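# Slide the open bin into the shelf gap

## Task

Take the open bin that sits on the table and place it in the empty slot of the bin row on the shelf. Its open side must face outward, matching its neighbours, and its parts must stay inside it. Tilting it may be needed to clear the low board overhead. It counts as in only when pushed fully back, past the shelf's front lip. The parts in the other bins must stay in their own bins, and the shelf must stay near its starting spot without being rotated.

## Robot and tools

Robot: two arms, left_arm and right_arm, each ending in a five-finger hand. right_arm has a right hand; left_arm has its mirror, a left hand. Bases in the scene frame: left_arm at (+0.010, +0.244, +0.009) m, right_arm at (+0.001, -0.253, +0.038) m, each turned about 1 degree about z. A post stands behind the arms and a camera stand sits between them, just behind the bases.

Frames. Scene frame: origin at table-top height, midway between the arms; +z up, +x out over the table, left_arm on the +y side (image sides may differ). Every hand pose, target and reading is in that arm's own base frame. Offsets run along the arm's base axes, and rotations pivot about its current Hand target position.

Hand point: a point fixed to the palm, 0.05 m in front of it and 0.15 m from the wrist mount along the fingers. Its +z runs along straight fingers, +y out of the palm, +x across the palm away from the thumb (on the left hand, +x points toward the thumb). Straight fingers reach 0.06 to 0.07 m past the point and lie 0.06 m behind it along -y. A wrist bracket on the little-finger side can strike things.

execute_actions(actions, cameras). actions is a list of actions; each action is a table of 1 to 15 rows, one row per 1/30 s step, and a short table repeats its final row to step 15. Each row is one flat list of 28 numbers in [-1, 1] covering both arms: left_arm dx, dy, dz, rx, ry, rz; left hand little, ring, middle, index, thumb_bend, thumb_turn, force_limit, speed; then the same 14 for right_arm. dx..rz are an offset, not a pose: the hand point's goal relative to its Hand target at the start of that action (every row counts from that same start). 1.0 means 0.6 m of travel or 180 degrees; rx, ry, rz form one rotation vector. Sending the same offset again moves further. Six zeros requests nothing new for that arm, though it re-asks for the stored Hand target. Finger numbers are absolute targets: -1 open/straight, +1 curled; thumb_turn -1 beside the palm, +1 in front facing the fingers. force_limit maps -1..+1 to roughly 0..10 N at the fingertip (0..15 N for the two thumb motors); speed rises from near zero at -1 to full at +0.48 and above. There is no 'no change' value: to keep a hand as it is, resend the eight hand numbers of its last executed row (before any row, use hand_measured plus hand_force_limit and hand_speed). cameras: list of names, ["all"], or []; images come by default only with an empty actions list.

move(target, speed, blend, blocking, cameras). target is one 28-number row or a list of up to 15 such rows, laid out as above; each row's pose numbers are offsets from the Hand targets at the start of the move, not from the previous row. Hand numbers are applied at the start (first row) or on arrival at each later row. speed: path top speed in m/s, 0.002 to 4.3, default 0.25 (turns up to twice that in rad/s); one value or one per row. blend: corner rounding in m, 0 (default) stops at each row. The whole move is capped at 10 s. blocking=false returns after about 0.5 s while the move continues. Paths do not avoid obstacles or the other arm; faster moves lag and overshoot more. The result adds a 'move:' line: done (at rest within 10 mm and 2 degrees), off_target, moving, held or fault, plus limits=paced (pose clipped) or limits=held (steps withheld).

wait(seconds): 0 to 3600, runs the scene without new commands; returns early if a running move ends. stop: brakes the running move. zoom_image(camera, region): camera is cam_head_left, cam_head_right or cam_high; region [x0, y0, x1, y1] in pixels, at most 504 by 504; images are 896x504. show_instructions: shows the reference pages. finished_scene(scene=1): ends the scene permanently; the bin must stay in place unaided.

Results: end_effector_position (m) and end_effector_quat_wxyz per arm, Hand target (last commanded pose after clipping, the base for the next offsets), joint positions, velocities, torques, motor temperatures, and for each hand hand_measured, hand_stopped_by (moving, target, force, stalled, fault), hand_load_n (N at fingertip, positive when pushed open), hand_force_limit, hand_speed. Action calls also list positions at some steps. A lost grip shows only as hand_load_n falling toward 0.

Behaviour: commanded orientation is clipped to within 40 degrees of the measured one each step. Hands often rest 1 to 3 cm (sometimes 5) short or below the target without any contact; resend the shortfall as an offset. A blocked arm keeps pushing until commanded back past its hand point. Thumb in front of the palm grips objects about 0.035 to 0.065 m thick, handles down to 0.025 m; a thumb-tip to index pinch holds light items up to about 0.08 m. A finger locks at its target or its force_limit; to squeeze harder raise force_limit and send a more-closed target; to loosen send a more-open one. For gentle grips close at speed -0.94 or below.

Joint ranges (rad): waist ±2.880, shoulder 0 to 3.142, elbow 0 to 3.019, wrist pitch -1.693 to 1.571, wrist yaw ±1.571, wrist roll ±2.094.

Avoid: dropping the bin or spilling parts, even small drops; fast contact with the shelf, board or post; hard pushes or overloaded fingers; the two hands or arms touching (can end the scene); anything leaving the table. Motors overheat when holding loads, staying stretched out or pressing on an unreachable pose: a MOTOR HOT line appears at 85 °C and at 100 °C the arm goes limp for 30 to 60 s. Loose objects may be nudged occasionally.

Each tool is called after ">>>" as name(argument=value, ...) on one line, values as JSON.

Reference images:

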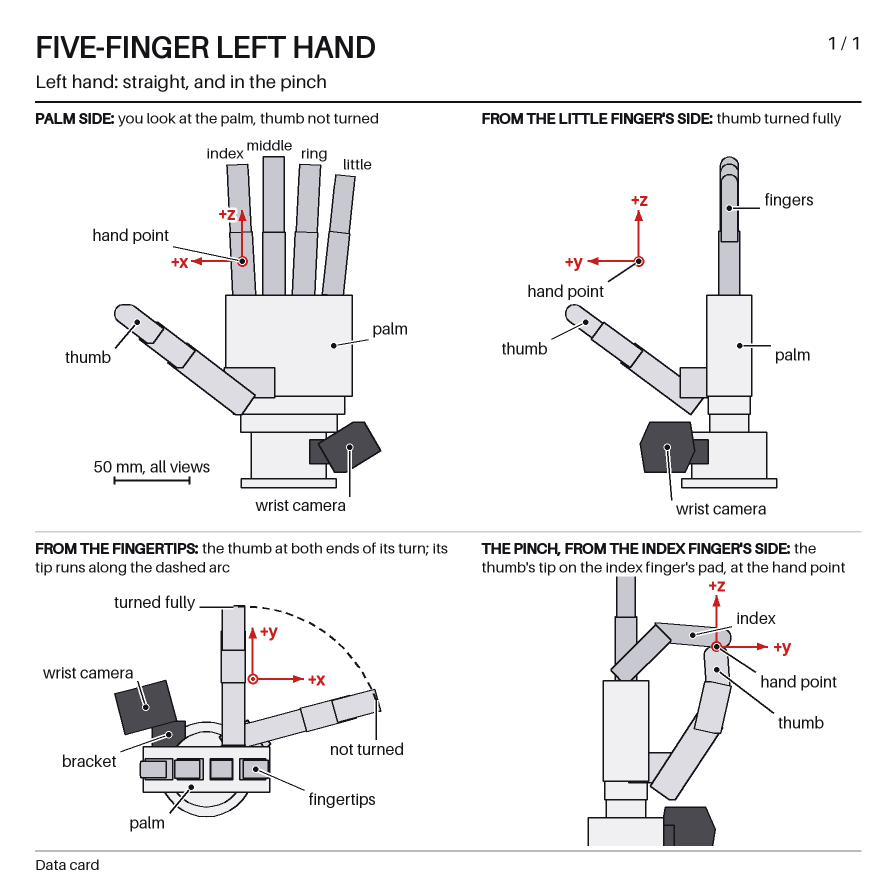

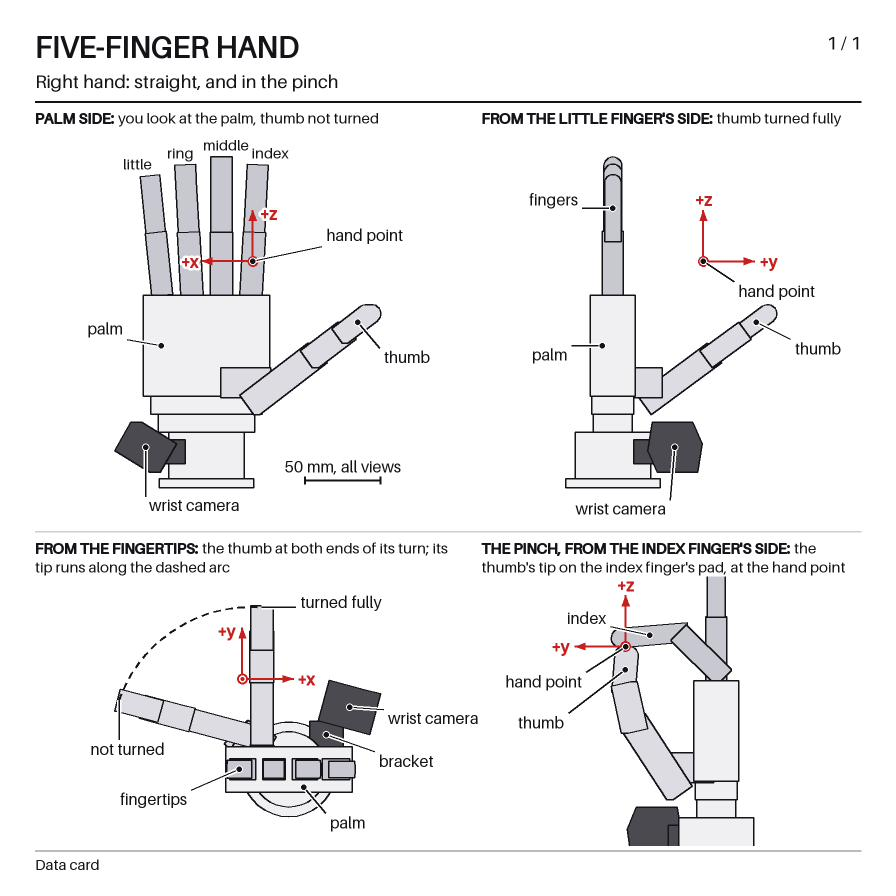

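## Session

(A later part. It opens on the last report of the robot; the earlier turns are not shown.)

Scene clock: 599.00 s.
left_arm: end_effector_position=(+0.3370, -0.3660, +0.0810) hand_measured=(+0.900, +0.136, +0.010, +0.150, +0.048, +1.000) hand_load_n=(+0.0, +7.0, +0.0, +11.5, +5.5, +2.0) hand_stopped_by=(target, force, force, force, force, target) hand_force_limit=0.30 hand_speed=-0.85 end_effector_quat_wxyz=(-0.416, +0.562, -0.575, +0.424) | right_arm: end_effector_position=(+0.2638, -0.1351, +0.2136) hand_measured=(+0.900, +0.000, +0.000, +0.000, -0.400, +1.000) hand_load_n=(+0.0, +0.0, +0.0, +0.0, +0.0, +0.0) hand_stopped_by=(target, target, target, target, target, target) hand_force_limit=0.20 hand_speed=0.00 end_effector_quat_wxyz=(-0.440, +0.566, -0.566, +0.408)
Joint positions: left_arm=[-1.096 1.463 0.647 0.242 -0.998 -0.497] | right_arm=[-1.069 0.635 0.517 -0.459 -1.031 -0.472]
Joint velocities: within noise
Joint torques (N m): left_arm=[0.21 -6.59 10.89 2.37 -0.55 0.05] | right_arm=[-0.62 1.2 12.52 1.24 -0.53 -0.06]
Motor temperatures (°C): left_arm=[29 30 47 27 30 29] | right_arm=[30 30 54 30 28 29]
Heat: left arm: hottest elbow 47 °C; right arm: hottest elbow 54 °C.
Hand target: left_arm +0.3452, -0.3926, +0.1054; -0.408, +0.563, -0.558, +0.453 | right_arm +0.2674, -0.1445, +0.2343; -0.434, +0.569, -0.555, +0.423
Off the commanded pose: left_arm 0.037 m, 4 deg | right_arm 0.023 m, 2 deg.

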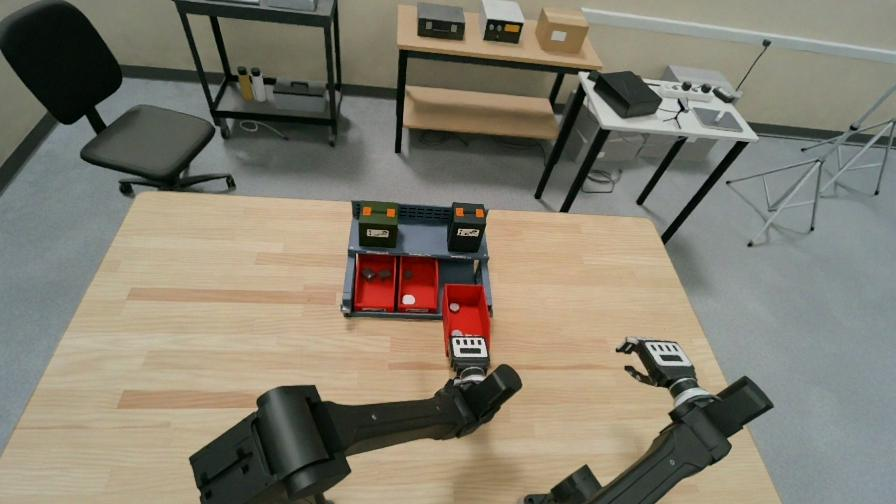

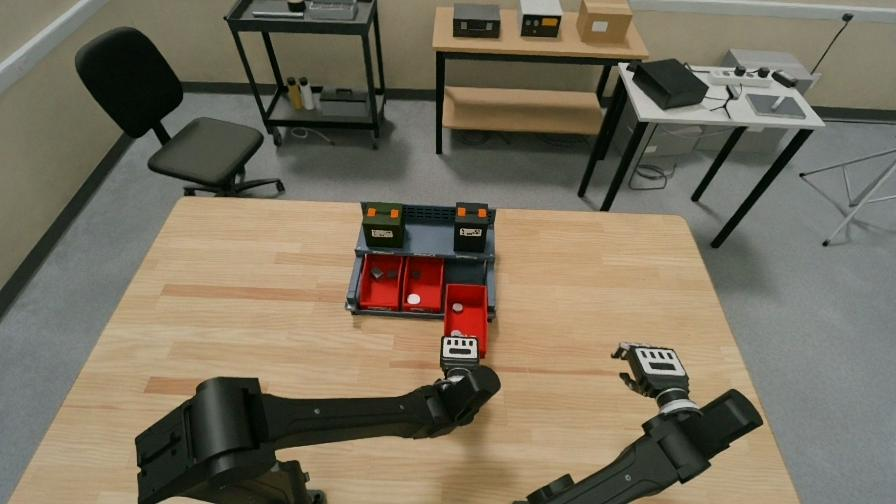

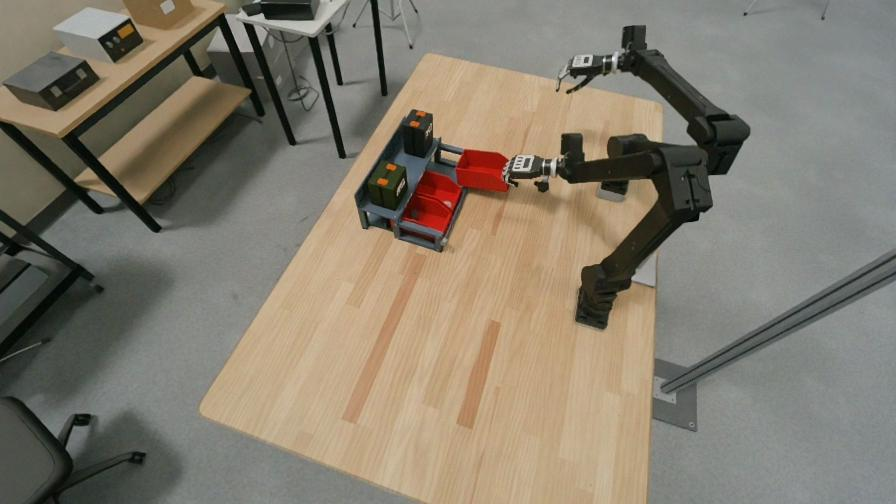

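>>> move(target=[0.058,0.006,-0.02,0,0,0, 0.9,0.4,0.4,0.4,0.3,1,0.3,-0.85, 0,0,0,0,0,0, 0.9,0,0,0,-0.4,1,0.2,0], speed=0.06, cameras=["all"])

>>> zoom_image(camera="cam_head_left", region=[400, 230, 560, 390])

>>> zoom_image(camera="cam_head_right", region=[400, 230, 560, 390])

>>> zoom_image(camera="cam_high", region=[400, 100, 570, 240])

Scene clock: 607.50 s.
left_arm: end_effector_position=(+0.3609, -0.3707, +0.0687) hand_measured=(+0.900, +0.136, +0.010, +0.150, +0.048, +1.000) hand_load_n=(+0.0, +6.0, +0.0, +11.5, +5.5, +1.5) hand_stopped_by=(target, force, force, force, force, target) hand_force_limit=0.30 hand_speed=-0.85 end_effector_quat_wxyz=(-0.410, +0.557, -0.582, +0.428) | right_arm: end_effector_position=(+0.2638, -0.1351, +0.2136) hand_measured=(+0.900, +0.000, +0.000, +0.000, -0.400, +1.000) hand_load_n=(+0.0, +0.0, +0.0, +0.0, +0.5, +0.0) hand_stopped_by=(target, target, target, target, target, target) hand_force_limit=0.20 hand_speed=0.00 end_effector_quat_wxyz=(-0.440, +0.566, -0.566, +0.408)
Joint positions: left_arm=[-1.04 1.528 0.663 0.343 -0.929 -0.431] | right_arm=[-1.069 0.635 0.517 -0.459 -1.031 -0.472]
Joint torques (N m): left_arm=[1.85 -7.18 10.65 2.56 -0.39 0.05] | right_arm=[-0.56 1.26 12.51 1.28 -0.54 -0.06]
Heat: left arm: hottest elbow 47 °C; right arm: hottest elbow 54 °C.
Hand target: left_arm +0.3799, -0.3892, +0.0935; -0.408, +0.563, -0.558, +0.453 | right_arm +0.2674, -0.1445, +0.2343; -0.434, +0.569, -0.555, +0.423
Off the commanded pose: left_arm 0.036 m, 4 deg | right_arm 0.023 m, 2 deg.
move: off_target (left_arm)

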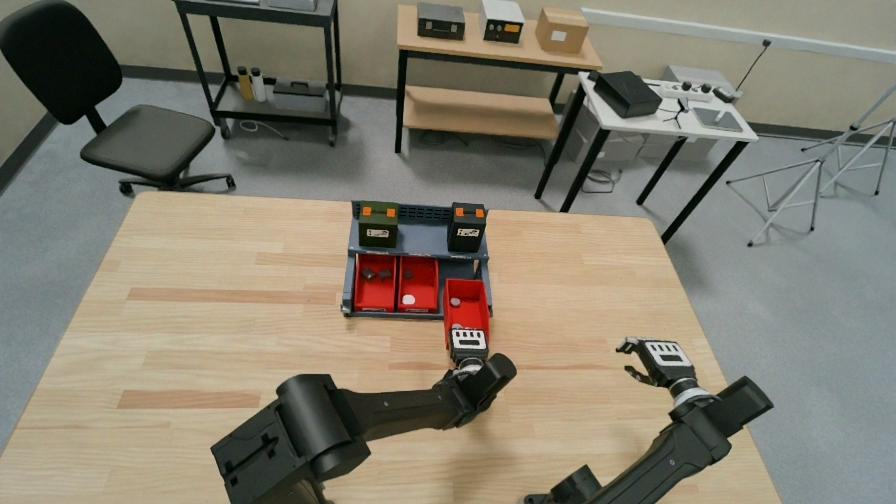

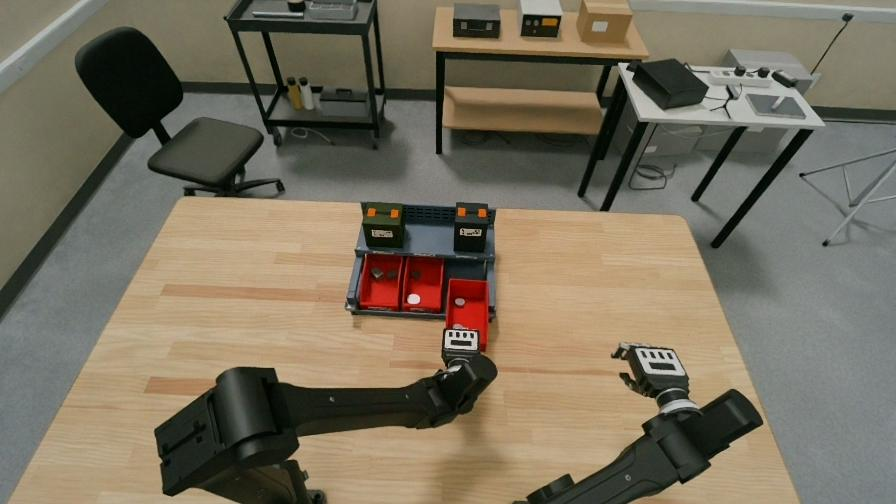

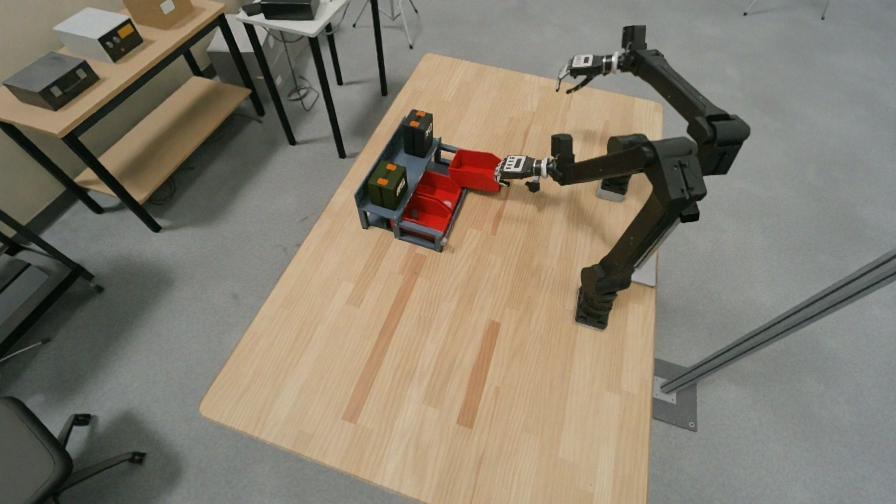

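Scaled by 3.150 from the camera's image (finer frame: 1280x720).

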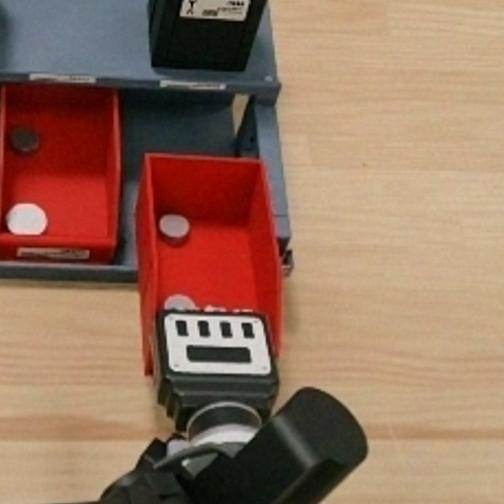

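Scaled by 3.150 from the camera's image (finer frame: 1280x720).

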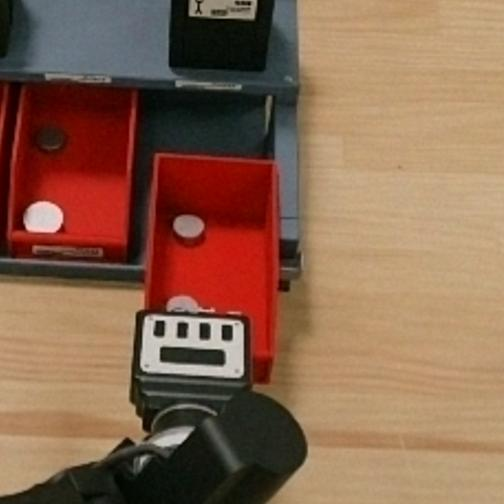

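Scaled by 2.965 from the camera's image (finer frame: 1280x720).

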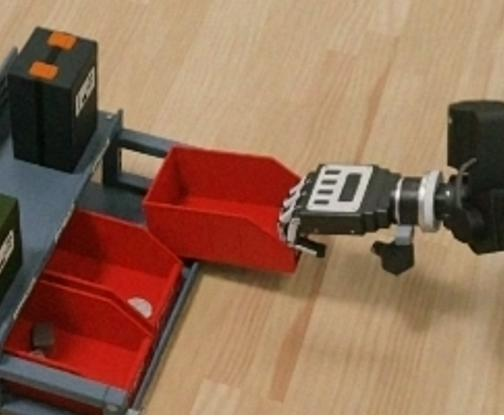

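>>> move(target=[0.0,0.03,0.0,0,0,0, 0.9,0.4,0.4,0.4,0.3,1,0.3,-0.85, 0,0,0,0,0,0, 0.9,0,0,0,-0.4,1,0.2,0], speed=0.06, cameras=["all"])

>>> zoom_image(camera="cam_head_left", region=[400, 230, 560, 390])

>>> zoom_image(camera="cam_head_right", region=[400, 230, 560, 390])

Scene clock: 618.07 s.
left_arm: end_effector_position=(+0.3700, -0.3684, +0.0734) hand_measured=(+0.900, +0.136, +0.010, +0.150, +0.048, +1.000) hand_load_n=(+0.0, +6.5, +0.0, +11.5, +5.5, +2.0) hand_stopped_by=(target, force, force, force, force, target) hand_force_limit=0.30 hand_speed=-0.85 end_effector_quat_wxyz=(-0.407, +0.558, -0.578, +0.434) | right_arm: end_effector_position=(+0.2638, -0.1351, +0.2136) hand_measured=(+0.900, +0.000, +0.000, +0.000, -0.400, +1.000) hand_load_n=(+0.0, +0.0, +0.0, +0.0, +0.0, +0.0) hand_stopped_by=(target, target, target, target, target, target) hand_force_limit=0.20 hand_speed=0.00 end_effector_quat_wxyz=(-0.440, +0.566, -0.566, +0.408)
Joint positions: left_arm=[-1.015 1.524 0.663 0.369 -0.906 -0.414] | right_arm=[-1.069 0.635 0.517 -0.459 -1.031 -0.472]
Joint torques (N m): left_arm=[1.9 -8.94 7.64 2.58 -0.43 0.04] | right_arm=[-0.73 1.26 12.52 1.25 -0.53 -0.06]
Heat: left arm: hottest elbow 48 °C; right arm: hottest elbow 54 °C.
Hand target: left_arm +0.3801, -0.3711, +0.0935; -0.408, +0.563, -0.558, +0.453 | right_arm +0.2674, -0.1445, +0.2343; -0.434, +0.569, -0.555, +0.423
Off the commanded pose: left_arm 0.023 m, 3 deg | right_arm 0.023 m, 2 deg.
move: off_target (left_arm)

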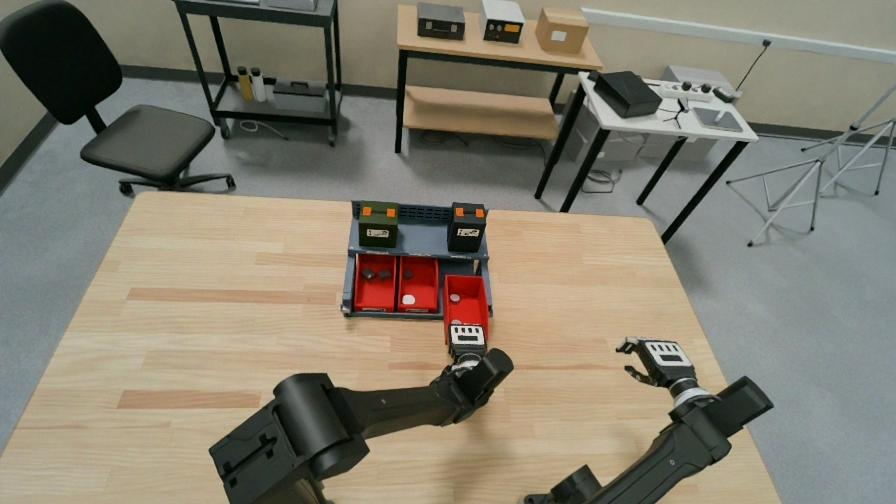

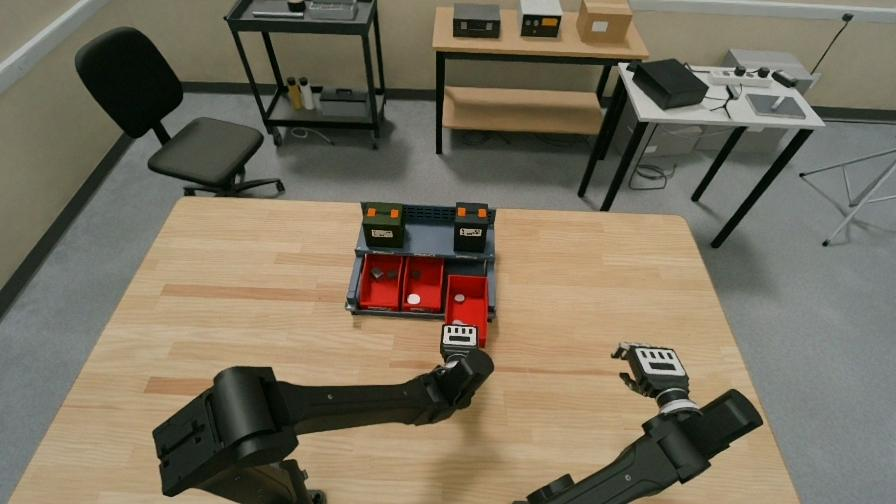

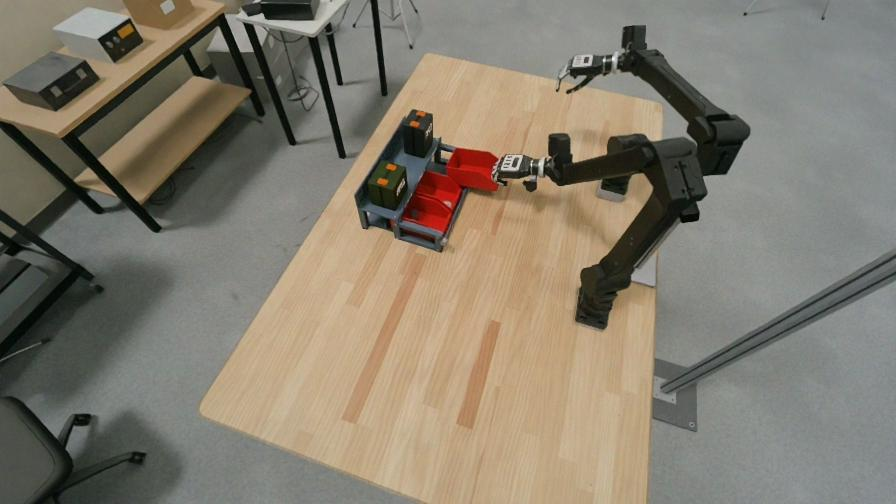

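Scaled by 3.150 from the camera's image (finer frame: 1280x720).

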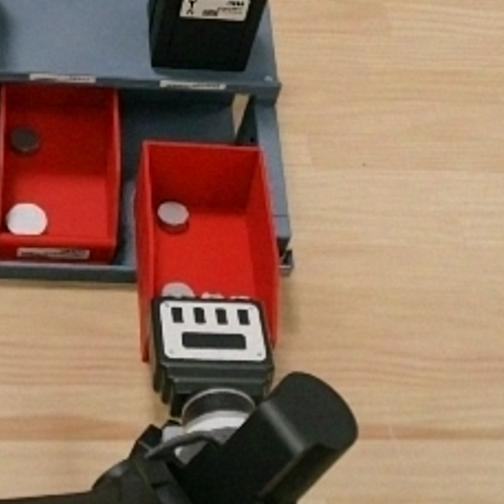

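Scaled by 3.150 from the camera's image (finer frame: 1280x720).

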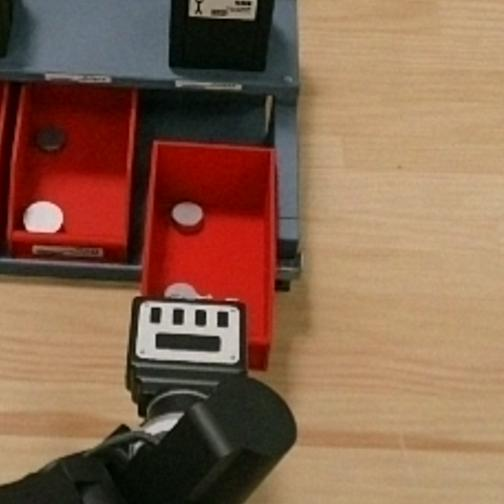

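>>> move(target=[0.0,0.02,-0.03,0,0,0.012, 0.9,0.4,0.4,0.4,0.3,1,0.3,-0.85, 0,0,0,0,0,0, 0.9,0,0,0,-0.4,1,0.2,0], speed=0.06, cameras=["cam_head_left","cam_head_right","cam_high"])

>>> zoom_image(camera="cam_head_left", region=[400, 230, 560, 390])

>>> zoom_image(camera="cam_head_right", region=[400, 230, 560, 390])

>>> zoom_image(camera="cam_high", region=[400, 100, 570, 240])

Scene clock: 623.70 s.
left_arm: end_effector_position=(+0.3712, -0.3591, +0.0679) hand_measured=(+0.900, +0.136, +0.010, +0.150, +0.048, +1.000) hand_load_n=(+0.0, +7.0, +0.0, +11.5, +5.5, +1.5) hand_stopped_by=(target, force, force, force, force, target) hand_force_limit=0.30 hand_speed=-0.85 end_effector_quat_wxyz=(-0.415, +0.565, -0.565, +0.434) | right_arm: end_effector_position=(+0.2638, -0.1351, +0.2136) hand_measured=(+0.900, +0.000, +0.000, +0.000, -0.400, +1.000) hand_load_n=(+0.0, +0.0, +0.0, +0.0, +0.0, +0.0) hand_stopped_by=(target, target, target, target, target, target) hand_force_limit=0.20 hand_speed=0.00 end_effector_quat_wxyz=(-0.440, +0.566, -0.566, +0.408)
Joint positions: left_arm=[-1.011 1.535 0.641 0.41 -0.931 -0.422] | right_arm=[-1.069 0.635 0.517 -0.459 -1.031 -0.472]
Joint torques (N m): left_arm=[1.96 -7.24 7.05 2.59 -0.57 -0.11] | right_arm=[-0.73 1.26 12.51 1.25 -0.53 -0.07]
Motor temperatures (°C): left_arm=[29 30 47 27 30 29] | right_arm=[30 30 55 30 28 29]
Heat: left arm: hottest elbow 47 °C; right arm: hottest elbow 55 °C.
Hand target: left_arm +0.3800, -0.3591, +0.0755; -0.416, +0.574, -0.547, +0.445 | right_arm +0.2674, -0.1445, +0.2343; -0.434, +0.569, -0.555, +0.423
Off the commanded pose: left_arm 0.012 m, 3 deg | right_arm 0.023 m, 2 deg.
move: off_target (left_arm)

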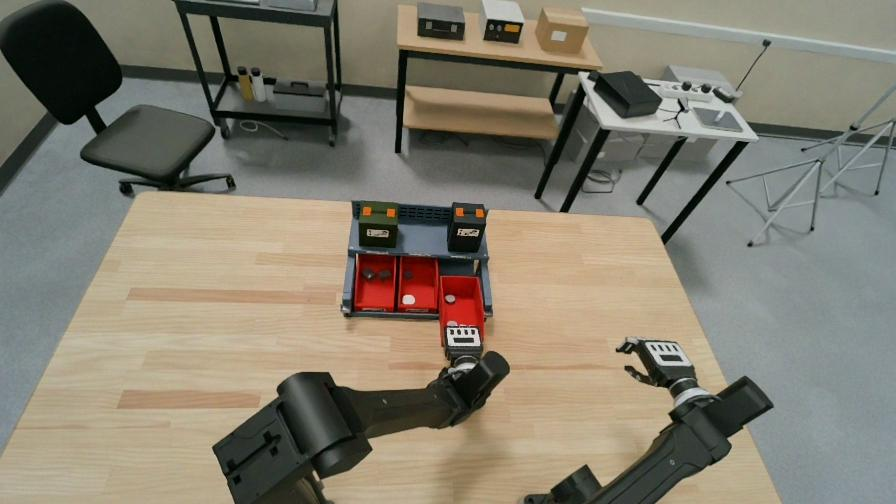

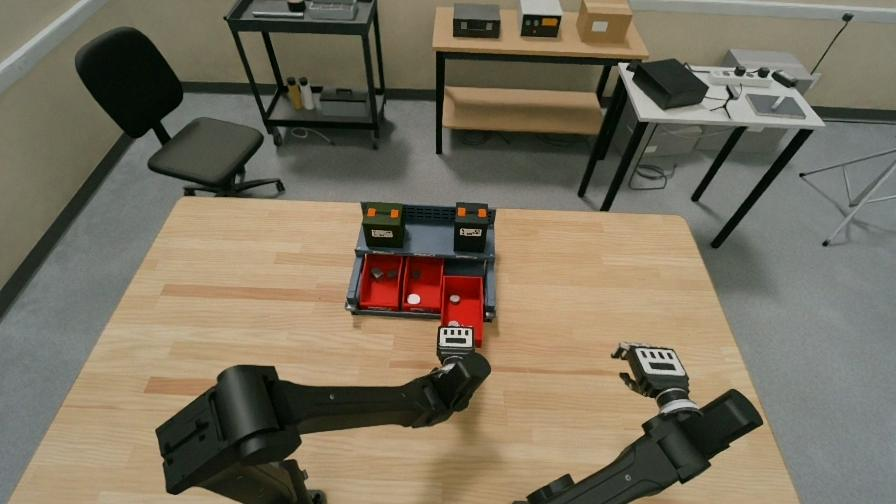

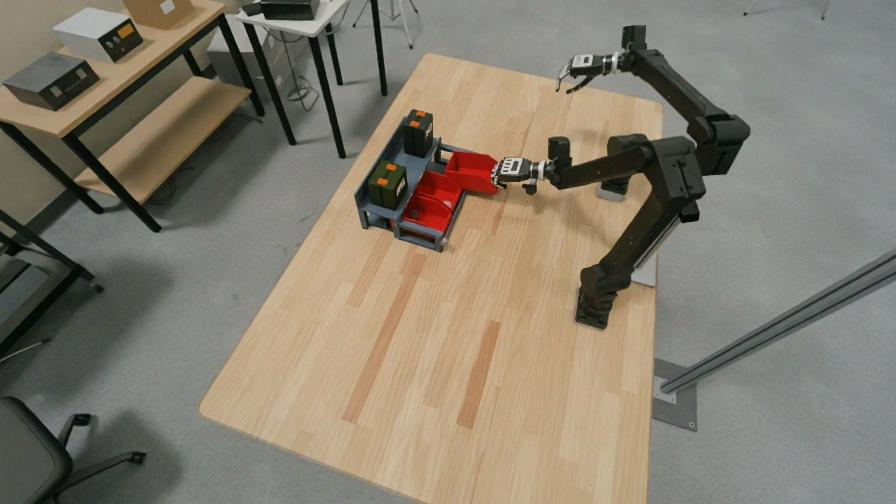

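Scaled by 3.150 from the camera's image (finer frame: 1280x720).

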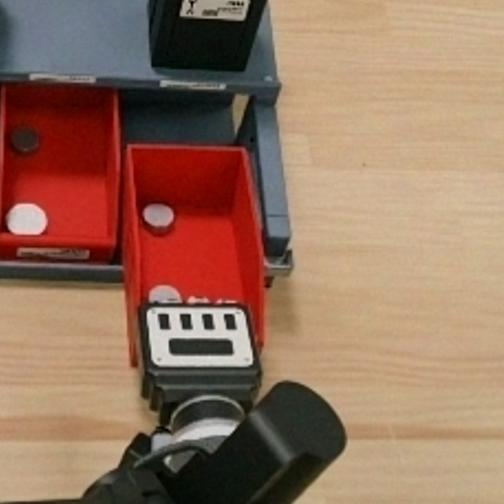

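Scaled by 3.150 from the camera's image (finer frame: 1280x720).

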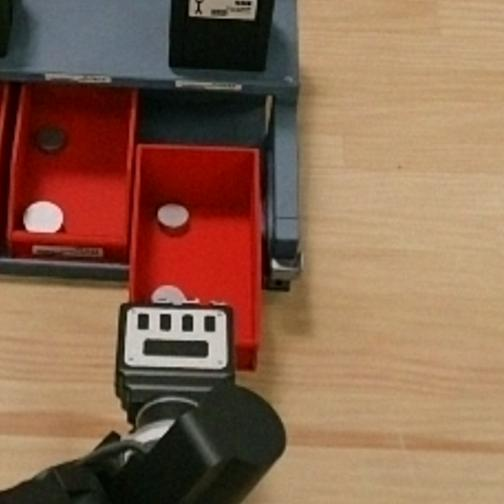

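Scaled by 2.965 from the camera's image (finer frame: 1280x720).

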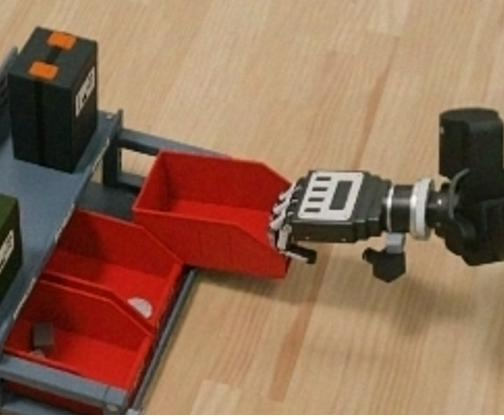

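>>> move(target=[0.033,-0.012,-0.025,0,0,0, 0.9,0.4,0.4,0.4,0.3,1,0.3,-0.85, 0,0,0,0,0,0, 0.9,0,0,0,-0.4,1,0.2,0], speed=0.06, cameras=["cam_head_left","cam_head_right","cam_high"])

>>> zoom_image(camera="cam_head_left", region=[400, 230, 560, 390])

>>> zoom_image(camera="cam_head_right", region=[400, 230, 560, 390])

>>> zoom_image(camera="cam_high", region=[400, 100, 570, 240])

Scene clock: 629.27 s.
left_arm: end_effector_position=(+0.3832, -0.3550, +0.0474) hand_measured=(+0.900, +0.136, +0.010, +0.150, +0.048, +1.000) hand_load_n=(+0.0, +4.0, +0.0, +6.0, +7.5, +1.5) hand_stopped_by=(target, force, force, force, force, target) hand_force_limit=0.30 hand_speed=-0.85 end_effector_quat_wxyz=(-0.417, +0.568, -0.565, +0.430) | right_arm: end_effector_position=(+0.2638, -0.1351, +0.2136) hand_measured=(+0.900, +0.000, +0.000, +0.000, -0.400, +1.000) hand_load_n=(+0.0, +0.0, +0.0, +0.0, +0.0, +0.0) hand_stopped_by=(target, target, target, target, target, target) hand_force_limit=0.20 hand_speed=0.00 end_effector_quat_wxyz=(-0.440, +0.566, -0.566, +0.408)
Joint positions: left_arm=[-0.981 1.602 0.641 0.481 -0.912 -0.409] | right_arm=[-1.069 0.635 0.517 -0.459 -1.031 -0.472]
Joint torques (N m): left_arm=[2.02 -6.83 9.05 2.19 -0.24 -0.02] | right_arm=[-0.62 1.32 12.51 1.25 -0.54 -0.06]
Motor temperatures (°C): left_arm=[29 30 47 27 30 29] | right_arm=[30 30 55 30 28 29]
Heat: left arm: hottest elbow 47 °C; right arm: hottest elbow 55 °C.
Hand target: left_arm +0.3998, -0.3662, +0.0604; -0.416, +0.574, -0.547, +0.445 | right_arm +0.2674, -0.1445, +0.2343; -0.434, +0.569, -0.555, +0.423
Off the commanded pose: left_arm 0.024 m, 3 deg | right_arm 0.023 m, 2 deg.
move: off_target (left_arm)

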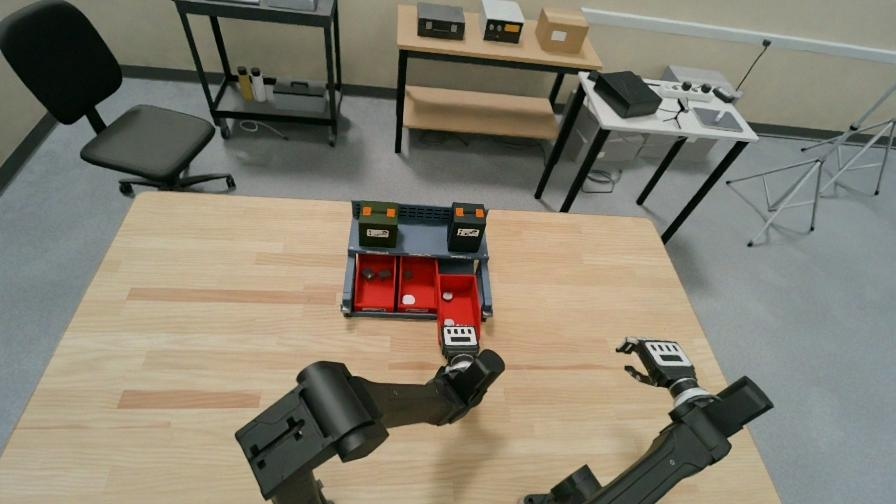

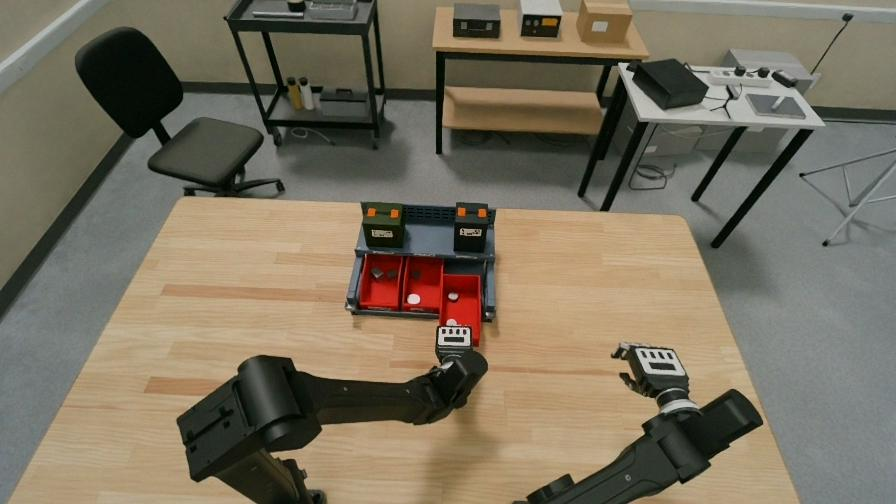

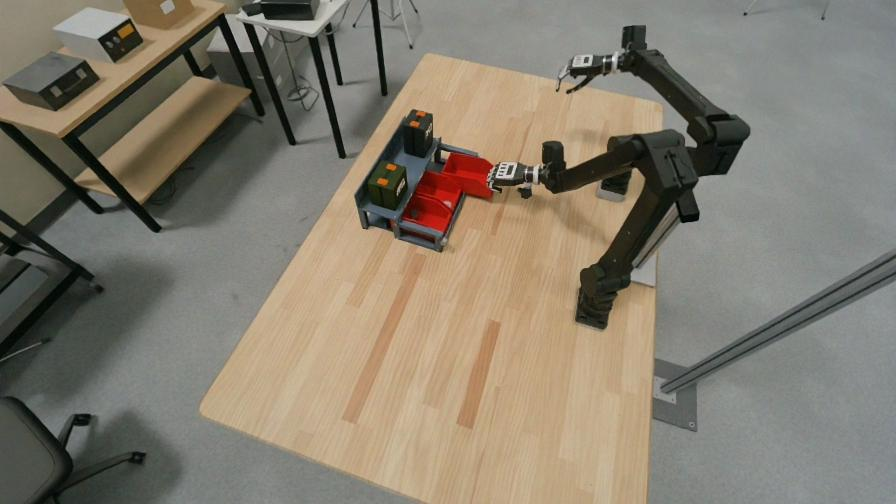

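Scaled by 3.150 from the camera's image (finer frame: 1280x720).

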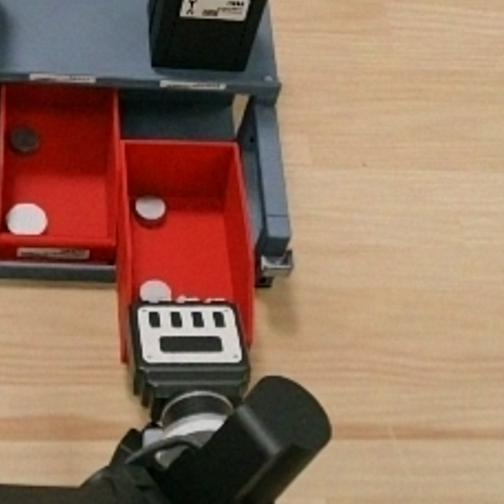

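Scaled by 3.150 from the camera's image (finer frame: 1280x720).

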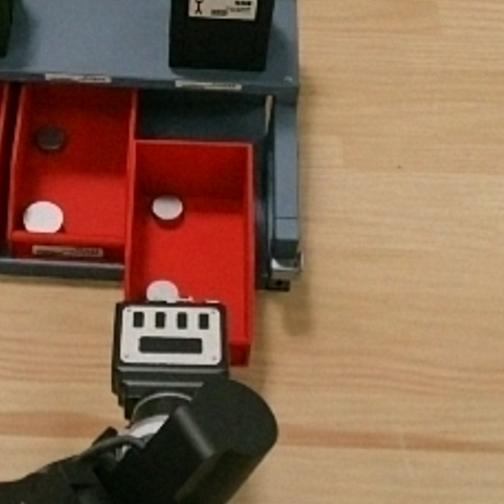

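Scaled by 2.965 from the camera's image (finer frame: 1280x720).

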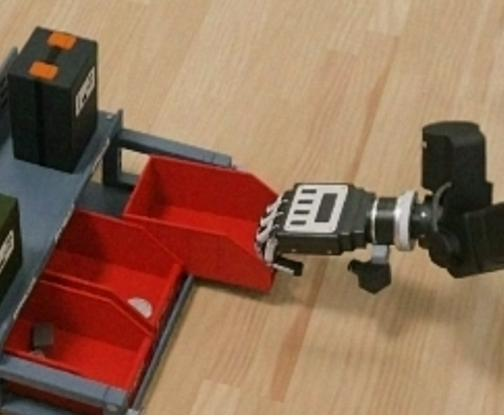

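>>> move(target=[0.0,-0.02,0.025,0,0,0, 0.9,0.4,0.4,0.4,0.3,1,0.3,-0.85, 0,0,0,0,0,0, 0.9,0,0,0,-0.4,1,0.2,0], speed=0.06, cameras=["cam_head_left","cam_head_right","cam_high"])

>>> zoom_image(camera="cam_head_left", region=[400, 230, 560, 390])

>>> zoom_image(camera="cam_head_right", region=[400, 230, 560, 390])

>>> zoom_image(camera="cam_high", region=[400, 100, 570, 240])

Scene clock: 637.80 s.
left_arm: end_effector_position=(+0.3880, -0.3602, +0.0521) hand_measured=(+0.900, +0.136, +0.010, +0.150, +0.048, +1.000) hand_load_n=(+0.0, +5.5, +0.0, +10.0, +6.0, +1.5) hand_stopped_by=(target, force, force, force, force, target) hand_force_limit=0.30 hand_speed=-0.85 end_effector_quat_wxyz=(-0.420, +0.568, -0.567, +0.423) | right_arm: end_effector_position=(+0.2638, -0.1351, +0.2136) hand_measured=(+0.900, +0.000, +0.000, +0.000, -0.400, +1.000) hand_load_n=(+0.0, +0.0, +0.0, +0.0, +0.0, +0.0) hand_stopped_by=(target, target, target, target, target, target) hand_force_limit=0.20 hand_speed=0.00 end_effector_quat_wxyz=(-0.440, +0.566, -0.566, +0.408)
Joint positions: left_arm=[-0.981 1.602 0.673 0.434 -0.919 -0.41] | right_arm=[-1.069 0.635 0.517 -0.459 -1.031 -0.472]
Joint torques (N m): left_arm=[0.91 -8.64 9.76 1.35 -0.53 -0.13] | right_arm=[-0.62 1.2 12.51 1.25 -0.53 -0.06]
Motor temperatures (°C): left_arm=[29 30 46 27 30 29] | right_arm=[30 30 55 30 28 29]
Heat: left arm: hottest elbow 46 °C; right arm: hottest elbow 55 °C.
Hand target: left_arm +0.3998, -0.3782, +0.0754; -0.416, +0.574, -0.547, +0.445 | right_arm +0.2674, -0.1445, +0.2343; -0.434, +0.569, -0.555, +0.423
Off the commanded pose: left_arm 0.032 m, 3 deg | right_arm 0.023 m, 2 deg.
move: off_target (left_arm)

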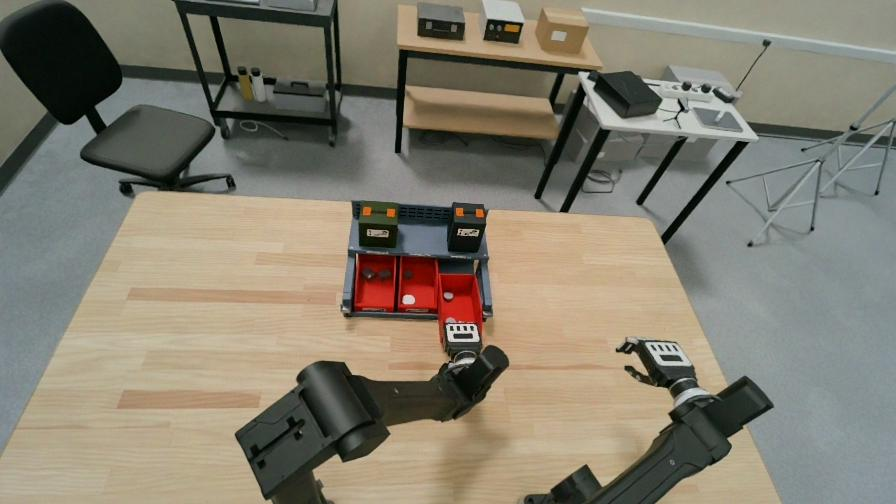

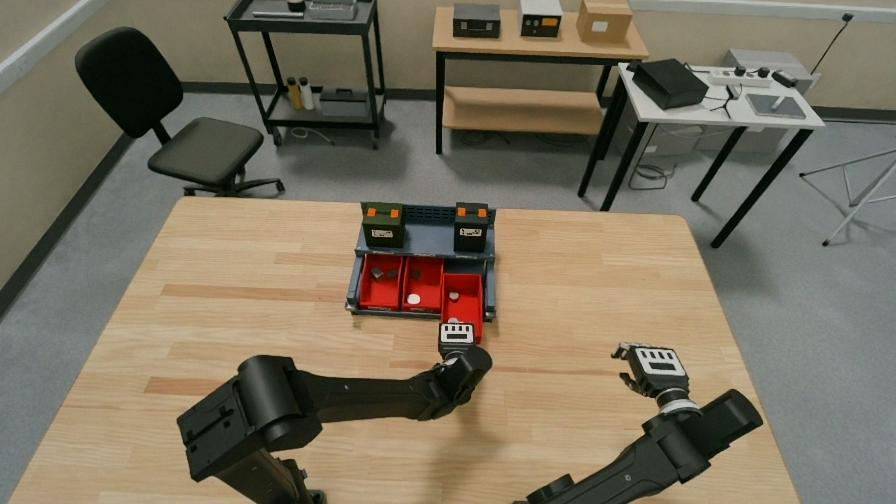

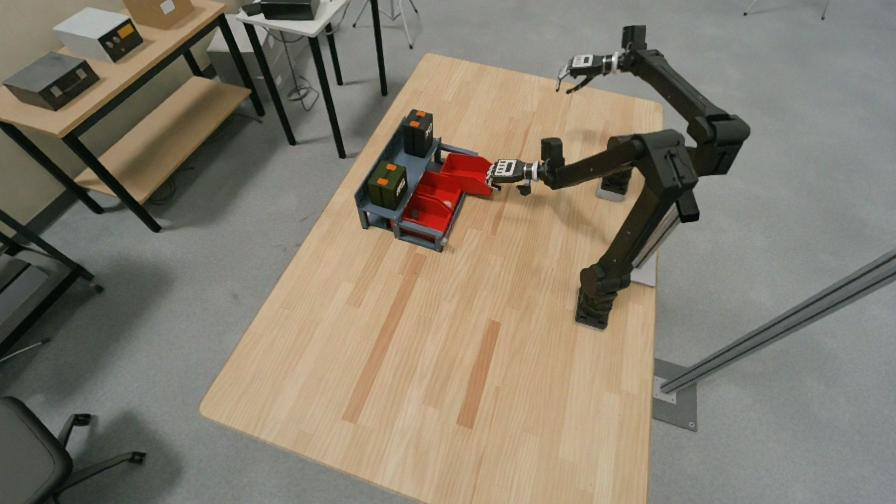

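Scaled by 3.150 from the camera's image (finer frame: 1280x720).

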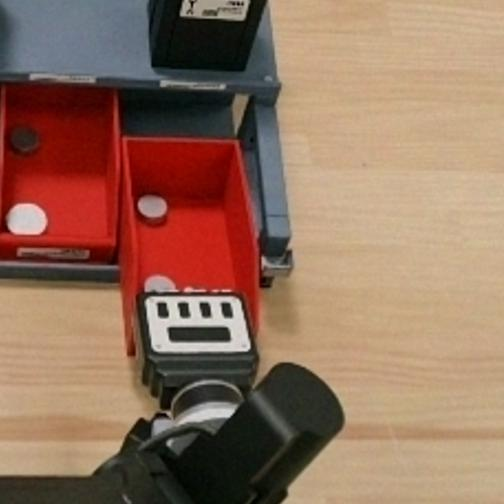

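Scaled by 3.150 from the camera's image (finer frame: 1280x720).

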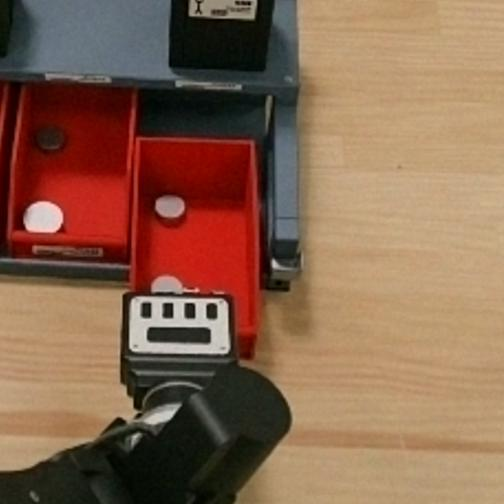

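Scaled by 2.965 from the camera's image (finer frame: 1280x720).

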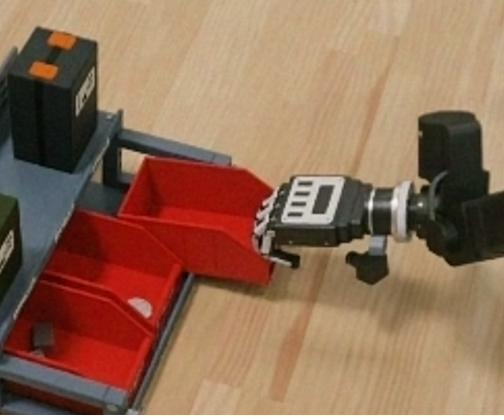

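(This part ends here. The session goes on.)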